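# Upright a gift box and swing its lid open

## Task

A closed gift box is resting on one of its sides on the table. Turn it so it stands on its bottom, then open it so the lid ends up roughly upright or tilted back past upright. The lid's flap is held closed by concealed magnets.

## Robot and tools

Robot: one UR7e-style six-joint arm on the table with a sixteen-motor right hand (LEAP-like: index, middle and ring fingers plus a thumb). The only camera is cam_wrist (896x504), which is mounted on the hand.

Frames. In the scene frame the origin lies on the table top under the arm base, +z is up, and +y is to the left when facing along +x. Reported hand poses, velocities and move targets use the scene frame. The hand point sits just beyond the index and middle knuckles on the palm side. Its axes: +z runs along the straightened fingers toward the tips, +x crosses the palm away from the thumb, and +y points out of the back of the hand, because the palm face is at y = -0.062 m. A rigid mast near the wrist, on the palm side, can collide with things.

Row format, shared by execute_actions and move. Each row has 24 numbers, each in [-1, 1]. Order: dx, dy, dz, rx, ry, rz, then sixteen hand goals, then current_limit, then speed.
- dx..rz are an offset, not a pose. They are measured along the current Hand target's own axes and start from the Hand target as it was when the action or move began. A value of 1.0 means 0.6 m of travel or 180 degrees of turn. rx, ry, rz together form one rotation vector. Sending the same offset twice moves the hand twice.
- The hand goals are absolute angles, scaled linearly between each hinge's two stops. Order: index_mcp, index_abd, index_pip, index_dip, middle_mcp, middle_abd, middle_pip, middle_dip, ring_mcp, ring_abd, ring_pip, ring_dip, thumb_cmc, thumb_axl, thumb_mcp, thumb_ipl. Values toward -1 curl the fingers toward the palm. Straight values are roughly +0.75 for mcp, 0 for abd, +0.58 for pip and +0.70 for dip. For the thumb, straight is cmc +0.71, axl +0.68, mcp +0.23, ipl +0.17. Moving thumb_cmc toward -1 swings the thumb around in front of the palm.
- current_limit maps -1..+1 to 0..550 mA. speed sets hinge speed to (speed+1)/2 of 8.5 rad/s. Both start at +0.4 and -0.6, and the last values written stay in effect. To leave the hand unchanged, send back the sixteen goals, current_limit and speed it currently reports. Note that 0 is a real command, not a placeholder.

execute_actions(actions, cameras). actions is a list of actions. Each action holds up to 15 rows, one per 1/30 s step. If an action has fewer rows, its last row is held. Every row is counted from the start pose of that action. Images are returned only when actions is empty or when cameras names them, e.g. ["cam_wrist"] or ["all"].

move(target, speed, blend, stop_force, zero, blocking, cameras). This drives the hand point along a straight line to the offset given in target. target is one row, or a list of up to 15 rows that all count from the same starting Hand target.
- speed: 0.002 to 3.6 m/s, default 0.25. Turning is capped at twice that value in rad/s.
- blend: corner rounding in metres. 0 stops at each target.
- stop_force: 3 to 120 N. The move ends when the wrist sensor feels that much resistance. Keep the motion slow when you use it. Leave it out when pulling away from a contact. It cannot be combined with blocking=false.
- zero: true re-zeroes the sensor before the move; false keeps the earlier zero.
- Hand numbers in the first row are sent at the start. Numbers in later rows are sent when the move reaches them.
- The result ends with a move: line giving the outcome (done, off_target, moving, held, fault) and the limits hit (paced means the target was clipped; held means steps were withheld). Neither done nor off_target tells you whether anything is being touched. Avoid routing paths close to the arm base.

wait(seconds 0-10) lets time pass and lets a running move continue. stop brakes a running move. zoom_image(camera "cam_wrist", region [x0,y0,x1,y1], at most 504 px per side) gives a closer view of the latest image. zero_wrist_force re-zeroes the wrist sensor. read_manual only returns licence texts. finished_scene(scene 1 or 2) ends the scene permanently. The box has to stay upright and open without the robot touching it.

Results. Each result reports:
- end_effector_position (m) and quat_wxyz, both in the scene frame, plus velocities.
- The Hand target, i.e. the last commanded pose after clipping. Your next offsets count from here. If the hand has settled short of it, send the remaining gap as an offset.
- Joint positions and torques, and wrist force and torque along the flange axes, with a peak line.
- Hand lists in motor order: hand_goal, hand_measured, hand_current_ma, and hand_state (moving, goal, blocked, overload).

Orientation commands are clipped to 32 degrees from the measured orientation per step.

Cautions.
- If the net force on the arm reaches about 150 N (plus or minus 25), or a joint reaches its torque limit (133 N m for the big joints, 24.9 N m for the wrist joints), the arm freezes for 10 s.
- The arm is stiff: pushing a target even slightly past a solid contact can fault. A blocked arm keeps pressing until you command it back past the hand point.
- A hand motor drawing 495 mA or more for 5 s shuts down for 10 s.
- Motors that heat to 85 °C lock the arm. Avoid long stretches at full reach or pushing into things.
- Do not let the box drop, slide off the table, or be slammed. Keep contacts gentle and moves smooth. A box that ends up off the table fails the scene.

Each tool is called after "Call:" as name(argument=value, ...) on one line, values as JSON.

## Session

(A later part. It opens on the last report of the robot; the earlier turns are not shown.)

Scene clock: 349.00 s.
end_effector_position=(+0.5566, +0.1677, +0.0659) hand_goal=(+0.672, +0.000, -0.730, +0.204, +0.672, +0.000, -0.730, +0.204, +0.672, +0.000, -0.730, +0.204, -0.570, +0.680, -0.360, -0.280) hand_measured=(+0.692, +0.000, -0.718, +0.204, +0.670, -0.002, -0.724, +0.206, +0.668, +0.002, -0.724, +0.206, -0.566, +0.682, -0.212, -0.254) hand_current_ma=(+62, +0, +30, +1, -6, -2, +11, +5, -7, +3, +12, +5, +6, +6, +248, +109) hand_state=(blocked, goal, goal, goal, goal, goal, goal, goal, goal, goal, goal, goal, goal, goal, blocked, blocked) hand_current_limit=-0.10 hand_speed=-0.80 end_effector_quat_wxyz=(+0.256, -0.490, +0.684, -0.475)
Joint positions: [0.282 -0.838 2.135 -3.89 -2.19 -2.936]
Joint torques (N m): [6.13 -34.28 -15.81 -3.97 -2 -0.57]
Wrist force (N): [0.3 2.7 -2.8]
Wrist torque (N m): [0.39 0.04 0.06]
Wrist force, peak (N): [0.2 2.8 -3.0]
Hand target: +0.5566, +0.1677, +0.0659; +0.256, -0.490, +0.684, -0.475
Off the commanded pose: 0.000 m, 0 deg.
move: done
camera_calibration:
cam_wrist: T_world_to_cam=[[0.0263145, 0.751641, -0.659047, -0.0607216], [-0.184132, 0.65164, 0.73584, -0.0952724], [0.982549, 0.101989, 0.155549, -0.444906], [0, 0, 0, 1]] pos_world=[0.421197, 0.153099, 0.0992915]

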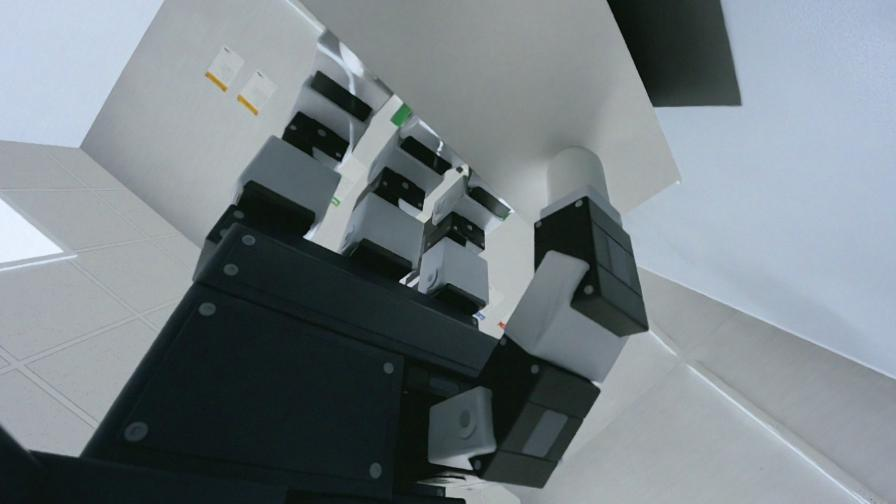

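Call:
move(target=[-0.0082,0.0523,-0.0032,0,0,0,0.671,0,-0.73,0.203,0.671,0,-0.73,0.203,0.671,0,-0.73,0.203,-0.571,0.68,-0.36,-0.28,-0.1,-0.8], speed=0.03, stop_force=5, cameras=["cam_wrist"])

Call:
zoom_image(camera="cam_wrist", region=[300, 0, 800, 260])

Scene clock: 352.27 s.
end_effector_position=(+0.5435, +0.1750, +0.0379) hand_goal=(+0.672, +0.000, -0.730, +0.204, +0.672, +0.000, -0.730, +0.204, +0.672, +0.000, -0.730, +0.204, -0.570, +0.680, -0.360, -0.280) hand_measured=(+0.702, +0.002, -0.732, +0.188, +0.668, -0.002, -0.724, +0.206, +0.668, +0.002, -0.724, +0.206, -0.568, +0.682, -0.216, -0.266) hand_current_ma=(+99, +4, -5, -43, -7, -2, +11, +5, -8, +3, +12, +5, +4, +3, +248, +55) hand_state=(blocked, goal, goal, goal, goal, goal, goal, goal, goal, goal, goal, goal, goal, goal, blocked, goal) hand_current_limit=-0.10 hand_speed=-0.80 end_effector_quat_wxyz=(+0.256, -0.490, +0.684, -0.475)
Joint positions: [0.306 -0.769 2.144 -3.959 -2.21 -2.92]
Joint torques (N m): [1.67 -43.06 3.4 -0.77 -0.72 0.81]
Wrist force (N): [2.1 -2.3 -4.2]
Wrist torque (N m): [0.31 0.03 0.13]
Wrist force, peak (N): [2.3 -2.6 -4.5]
Hand target: +0.5436, +0.1750, +0.0380; +0.256, -0.490, +0.684, -0.475
Off the commanded pose: 0.000 m, 0 deg.
move: contact
camera_calibration:
cam_wrist: T_world_to_cam=[[0.0263272, 0.751598, -0.659096, -0.0843145], [-0.18413, 0.651689, 0.735797, -0.0818255], [0.982549, 0.101988, 0.155549, -0.428522], [0, 0, 0, 1]] pos_world=[0.408197, 0.160399, 0.0712917]

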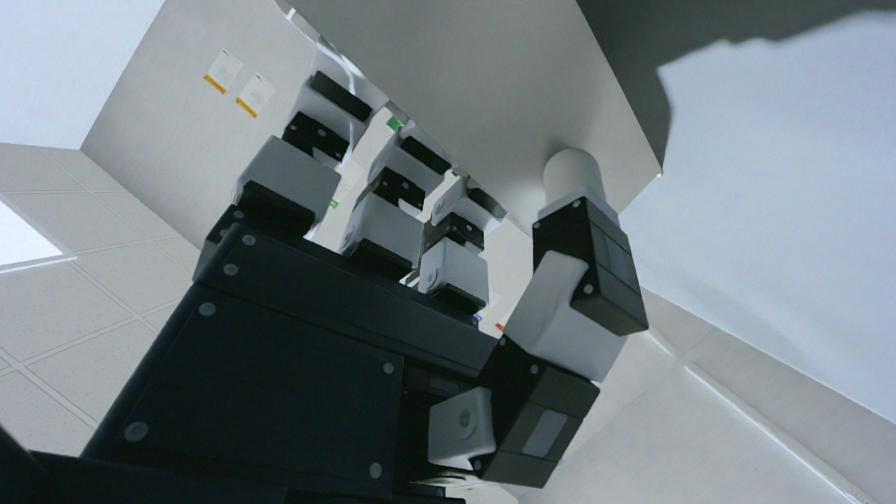

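Scaled by 1.008.

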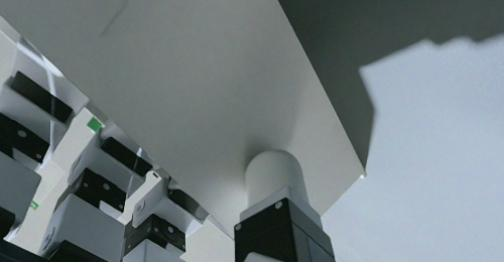

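Call:
move(target=[0,0,0,0,0,0,0.671,0,-0.73,0.203,0.671,0,-0.73,0.203,0.671,0,-0.73,0.203,-0.571,0.68,-0.1,0.0,0.2,-0.85], speed=0.03, cameras=["cam_wrist"])

Call:
zoom_image(camera="cam_wrist", region=[300, 0, 800, 260])

Scene clock: 354.00 s.
end_effector_position=(+0.5436, +0.1750, +0.0380) hand_goal=(+0.672, +0.000, -0.730, +0.204, +0.672, +0.000, -0.730, +0.204, +0.672, +0.000, -0.730, +0.204, -0.570, +0.680, -0.100, +0.000) hand_measured=(+0.672, +0.002, -0.732, +0.200, +0.668, -0.002, -0.724, +0.206, +0.668, +0.002, -0.724, +0.206, -0.568, +0.682, -0.102, -0.002) hand_current_ma=(-1, +4, -4, -10, -7, -2, +11, +5, -8, +3, +12, +5, +4, +3, -3, -4) hand_state=(goal, goal, goal, goal, goal, goal, goal, goal, goal, goal, goal, goal, goal, goal, goal, goal) hand_current_limit=0.20 hand_speed=-0.85 end_effector_quat_wxyz=(+0.256, -0.490, +0.684, -0.475)
Joint positions: [0.306 -0.769 2.144 -3.958 -2.21 -2.92]
Joint torques (N m): [-4.51 -43.41 0.68 -3.66 1.16 -1.19]
Wrist force (N): [0.8 1.7 -2.8]
Wrist torque (N m): [0.38 0.00 0.06]
Wrist force, peak (N): [2.1 -4.5 -5.6]
Hand target: +0.5436, +0.1750, +0.0380; +0.256, -0.490, +0.684, -0.475
Off the commanded pose: 0.000 m, 0 deg.
move: done
camera_calibration:
cam_wrist: T_world_to_cam=[[0.0263272, 0.751598, -0.659096, -0.0843145], [-0.18413, 0.651689, 0.735797, -0.0818255], [0.982549, 0.101988, 0.155549, -0.428522], [0, 0, 0, 1]] pos_world=[0.408197, 0.160399, 0.0712917]

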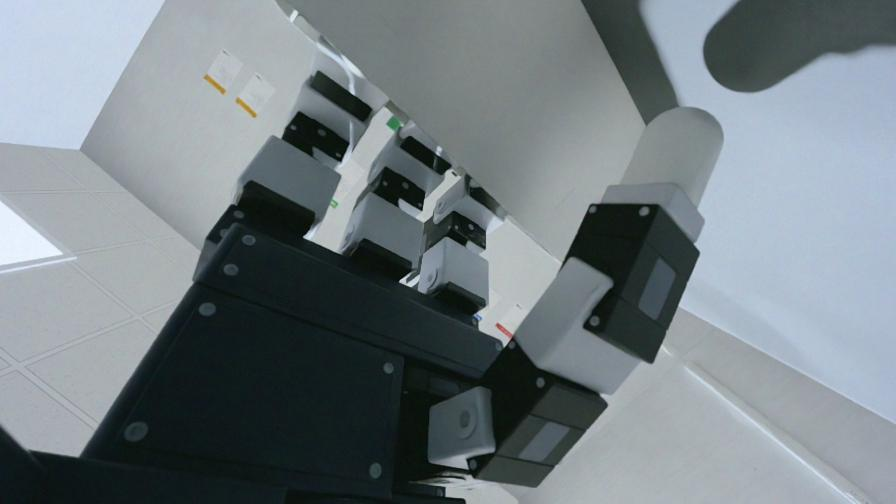

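Scaled by 1.008.

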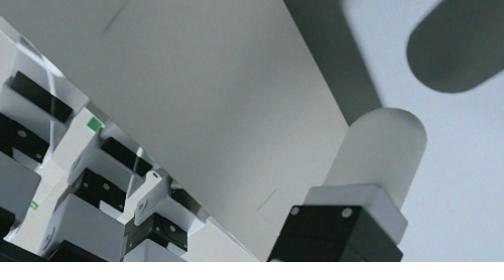

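Call:
move(target=[[0.0192,-0.15,-0.0697,0,0,0,0.671,0,-0.73,0.203,0.671,0,-0.73,0.203,0.671,0,-0.73,0.203,-0.571,0.68,-0.1,0.0,0.2,-0.85],[0.03,-0.29,-0.358,-0.302,-0.046,0.0124,0.671,0,-0.73,0.203,0.671,0,-0.73,0.203,0.671,0,-0.73,0.203,-0.571,0.68,-0.1,0.0,0.2,-0.85]], speed=[0.12, 0.4], blend=[0.01,0], cameras=["cam_wrist"])

Scene clock: 357.50 s.
end_effector_position=(+0.4358, +0.2327, +0.2865) hand_goal=(+0.672, +0.000, -0.730, +0.204, +0.672, +0.000, -0.730, +0.204, +0.672, +0.000, -0.730, +0.204, -0.570, +0.680, -0.100, +0.000) hand_measured=(+0.670, +0.002, -0.730, +0.202, +0.670, -0.002, -0.724, +0.206, +0.670, +0.002, -0.724, +0.206, -0.568, +0.682, -0.102, -0.002) hand_current_ma=(-4, +4, +0, -3, -3, -2, +11, +5, -4, +3, +12, +5, +4, +3, -3, -4) hand_state=(goal, goal, goal, goal, goal, goal, goal, goal, goal, goal, goal, goal, goal, goal, goal, goal) hand_current_limit=0.20 hand_speed=-0.85 end_effector_quat_wxyz=(+0.060, -0.572, +0.815, -0.070)
Joint positions: [0.172 -1.516 1.857 -2.073 -1.641 -2.672]
Joint torques (N m): [-7.4 -19.13 -29.09 -1.02 1.53 -1.56]
Wrist force (N): [1.4 1.0 -1.1]
Wrist torque (N m): [0.30 -0.12 0.21]
Wrist force, peak (N): [0.7 2.5 -2.8]
Hand target: +0.4358, +0.2327, +0.2865; +0.060, -0.572, +0.815, -0.070
Off the commanded pose: 0.000 m, 0 deg.
move: done
camera_calibration:
cam_wrist: T_world_to_cam=[[-0.3233, 0.941111, -0.09893, -0.0132596], [0.520278, 0.264103, 0.812133, -0.560852], [0.790435, 0.211091, -0.575024, -0.0994665], [0, 0, 0, 1]] pos_world=[0.366134, 0.181598, 0.396979]

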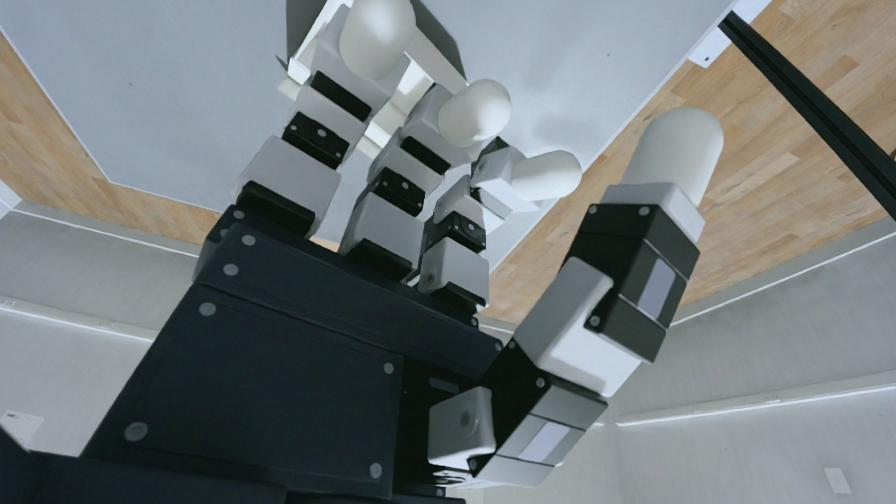

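Call:
move(target=[0.22,-0.0825,-0.073,0,0,0,0.671,0,-0.73,0.203,0.671,0,-0.73,0.203,0.671,0,-0.73,0.203,0.2,0.68,0.2,0.16,0.3,0], speed=0.4, cameras=["cam_wrist"])

Call:
zoom_image(camera="cam_wrist", region=[420, 0, 780, 200])

Scene clock: 359.17 s.
end_effector_position=(+0.4289, +0.0941, +0.3364) hand_goal=(+0.672, +0.000, -0.730, +0.204, +0.672, +0.000, -0.730, +0.204, +0.672, +0.000, -0.730, +0.204, +0.200, +0.680, +0.200, +0.160) hand_measured=(+0.670, +0.002, -0.730, +0.202, +0.670, -0.002, -0.724, +0.206, +0.670, +0.002, -0.724, +0.206, +0.196, +0.682, +0.190, +0.156) hand_current_ma=(-3, +4, +0, -3, -3, -2, +11, +5, -3, +3, +12, +5, -7, +2, -31, -9) hand_state=(goal, goal, goal, goal, goal, goal, goal, goal, goal, goal, goal, goal, goal, goal, goal, goal) hand_current_limit=0.30 hand_speed=0.00 end_effector_quat_wxyz=(+0.060, -0.572, +0.815, -0.070)
Joint positions: [-0.124 -1.65 1.859 -1.954 -1.591 -2.965]
Joint torques (N m): [-8.49 -28.81 -29.39 -1.03 1.74 -1.53]
Wrist force (N): [1.4 1.1 -1.2]
Wrist torque (N m): [0.30 -0.07 0.19]
Wrist force, peak (N): [3.0 0.3 -1.9]
Hand target: +0.4289, +0.0940, +0.3364; +0.060, -0.572, +0.815, -0.070
Off the commanded pose: 0.000 m, 0 deg.
move: done
camera_calibration:
cam_wrist: T_world_to_cam=[[-0.323314, 0.941114, -0.0988555, 0.119888], [0.520465, 0.264097, 0.812015, -0.561249], [0.790306, 0.211085, -0.575204, -0.0360135], [0, 0, 0, 1]] pos_world=[0.359334, 0.042998, 0.446879]

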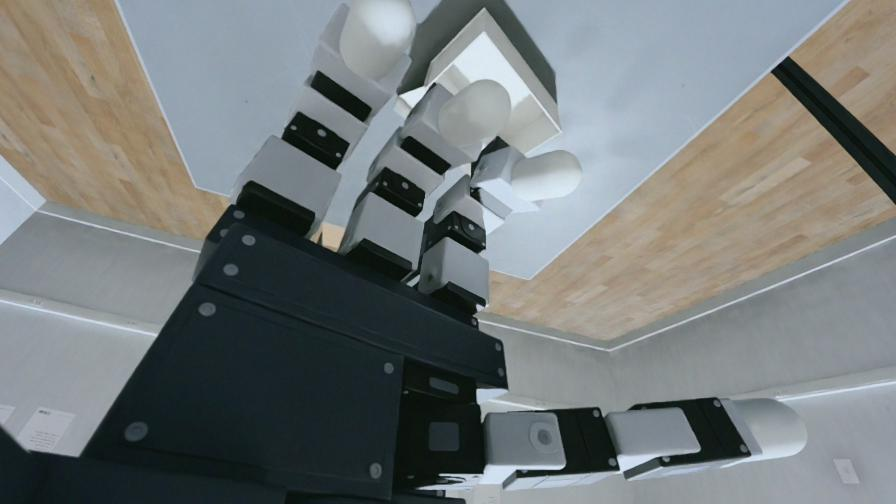

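Scaled by 1.400.

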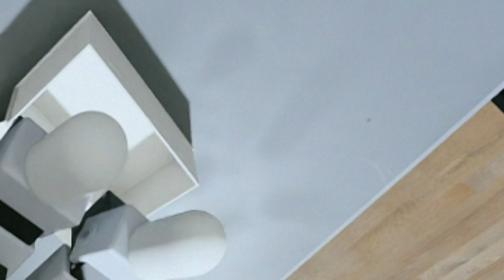

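Call:
move(target=[0.2,0.05,-0.05,0,0,0,0.671,0,-0.73,0.203,0.671,0,-0.73,0.203,0.671,0,-0.73,0.203,0.2,0.68,0.2,0.16,0.3,0], speed=0.4, cameras=["cam_wrist"])

Call:
zoom_image(camera="cam_wrist", region=[420, 0, 780, 200])

Scene clock: 360.77 s.
end_effector_position=(+0.3552, -0.0073, +0.3584) hand_goal=(+0.672, +0.000, -0.730, +0.204, +0.672, +0.000, -0.730, +0.204, +0.672, +0.000, -0.730, +0.204, +0.200, +0.680, +0.200, +0.160) hand_measured=(+0.670, +0.002, -0.730, +0.202, +0.670, -0.002, -0.724, +0.206, +0.670, +0.002, -0.724, +0.206, +0.196, +0.682, +0.190, +0.156) hand_current_ma=(-3, +4, +0, -3, -2, -2, +11, +5, -3, +3, +12, +5, -7, +2, -31, -9) hand_state=(goal, goal, goal, goal, goal, goal, goal, goal, goal, goal, goal, goal, goal, goal, goal, goal) hand_current_limit=0.30 hand_speed=0.00 end_effector_quat_wxyz=(+0.060, -0.572, +0.815, -0.070)
Joint positions: [-0.416 -1.852 1.962 -1.853 -1.54 -3.252]
Joint torques (N m): [-7.68 -21.73 -11.62 -0.82 1.9 -1.45]
Wrist force (N): [1.3 1.2 -1.3]
Wrist torque (N m): [0.34 -0.06 0.18]
Wrist force, peak (N): [2.5 1.5 -1.4]
Hand target: +0.3551, -0.0074, +0.3585; +0.060, -0.572, +0.815, -0.070
Off the commanded pose: 0.000 m, 0 deg.
move: done
camera_calibration:
cam_wrist: T_world_to_cam=[[-0.323311, 0.941118, -0.0988317, 0.193652], [0.520537, 0.264094, 0.81197, -0.513976], [0.790261, 0.211073, -0.575271, 0.0563346], [0, 0, 0, 1]] pos_world=[0.285634, -0.058402, 0.468879]

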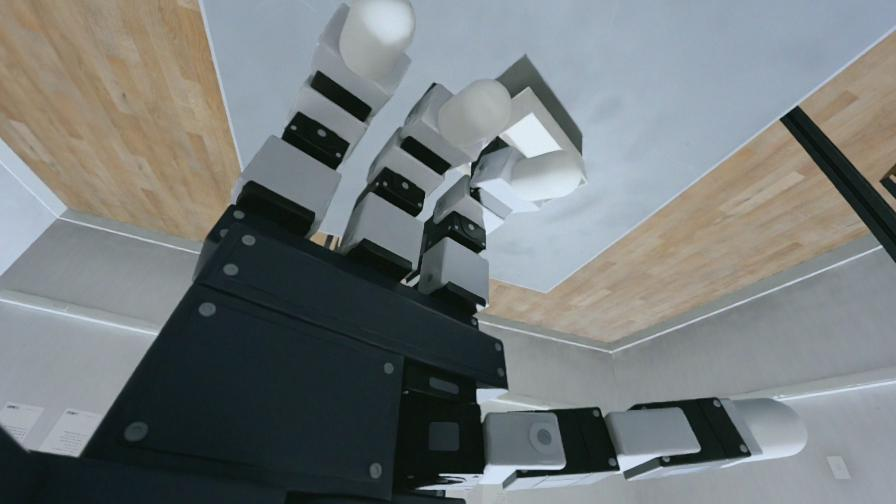

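Scaled by 1.400.

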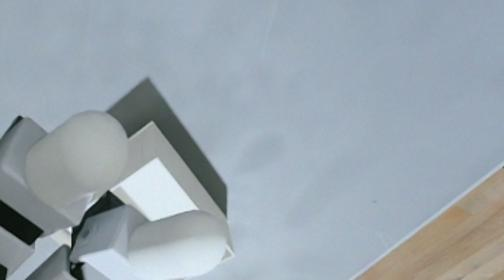

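Call:
move(target=[0,0,0,0,0,0.17,0.671,0,-0.73,0.203,0.671,0,-0.73,0.203,0.671,0,-0.73,0.203,0.2,0.68,0.2,0.16,0.3,0], speed=0.4, cameras=["cam_wrist"])

Call:
zoom_image(camera="cam_wrist", region=[520, 0, 880, 200])

Scene clock: 362.67 s.
end_effector_position=(+0.3551, -0.0074, +0.3585) hand_goal=(+0.672, +0.000, -0.730, +0.204, +0.672, +0.000, -0.730, +0.204, +0.672, +0.000, -0.730, +0.204, +0.200, +0.680, +0.200, +0.160) hand_measured=(+0.670, +0.002, -0.730, +0.202, +0.670, -0.002, -0.724, +0.206, +0.670, +0.002, -0.724, +0.206, +0.196, +0.682, +0.190, +0.156) hand_current_ma=(-3, +4, +0, -3, -2, -2, +11, +5, -3, +3, +12, +5, -7, +2, -31, -9) hand_state=(goal, goal, goal, goal, goal, goal, goal, goal, goal, goal, goal, goal, goal, goal, goal, goal) hand_current_limit=0.30 hand_speed=0.00 end_effector_quat_wxyz=(+0.076, -0.336, +0.937, -0.052)
Joint positions: [-0.539 -1.933 2.026 -1.83 -1.519 -2.84]
Joint torques (N m): [-6.76 -16.38 -12.35 -0.88 -1.42 1.08]
Wrist force (N): [1.5 1.2 -1.2]
Wrist torque (N m): [0.33 -0.08 0.05]
Wrist force, peak (N): [1.4 1.2 -1.4]
Hand target: +0.3551, -0.0074, +0.3585; +0.076, -0.336, +0.937, -0.052
Off the commanded pose: 0.000 m, 0 deg.
move: done
camera_calibration:
cam_wrist: T_world_to_cam=[[0.194497, 0.980877, -0.0071436, -0.0227503], [0.543181, -0.101637, 0.833441, -0.532341], [0.816777, -0.165982, -0.552562, 0.0360706], [0, 0, 0, 1]] pos_world=[0.264121, -0.0258032, 0.463443]

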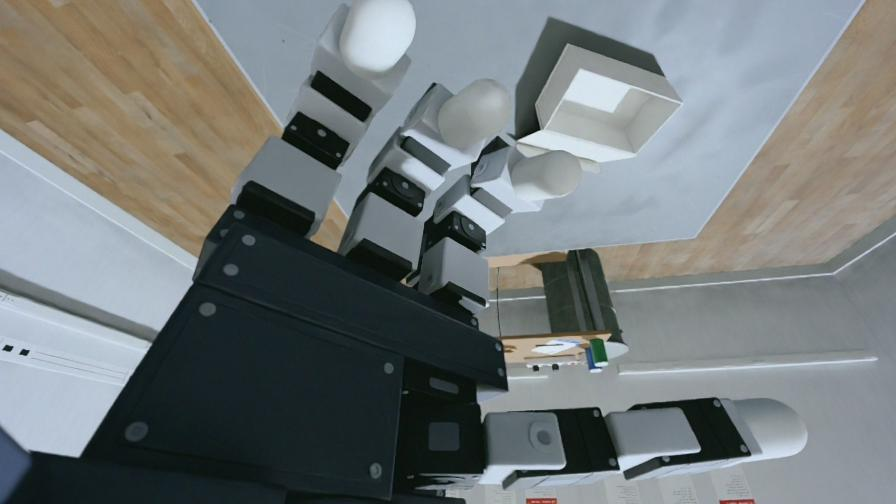

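Scaled by 1.400.

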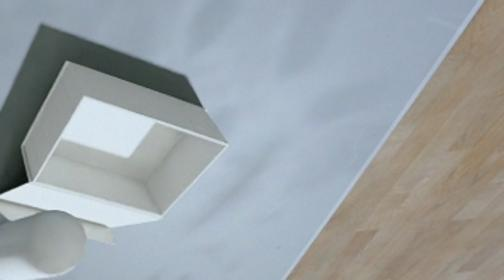

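Call:
finished_scene(scene=1)

The scene is finished: the task was done.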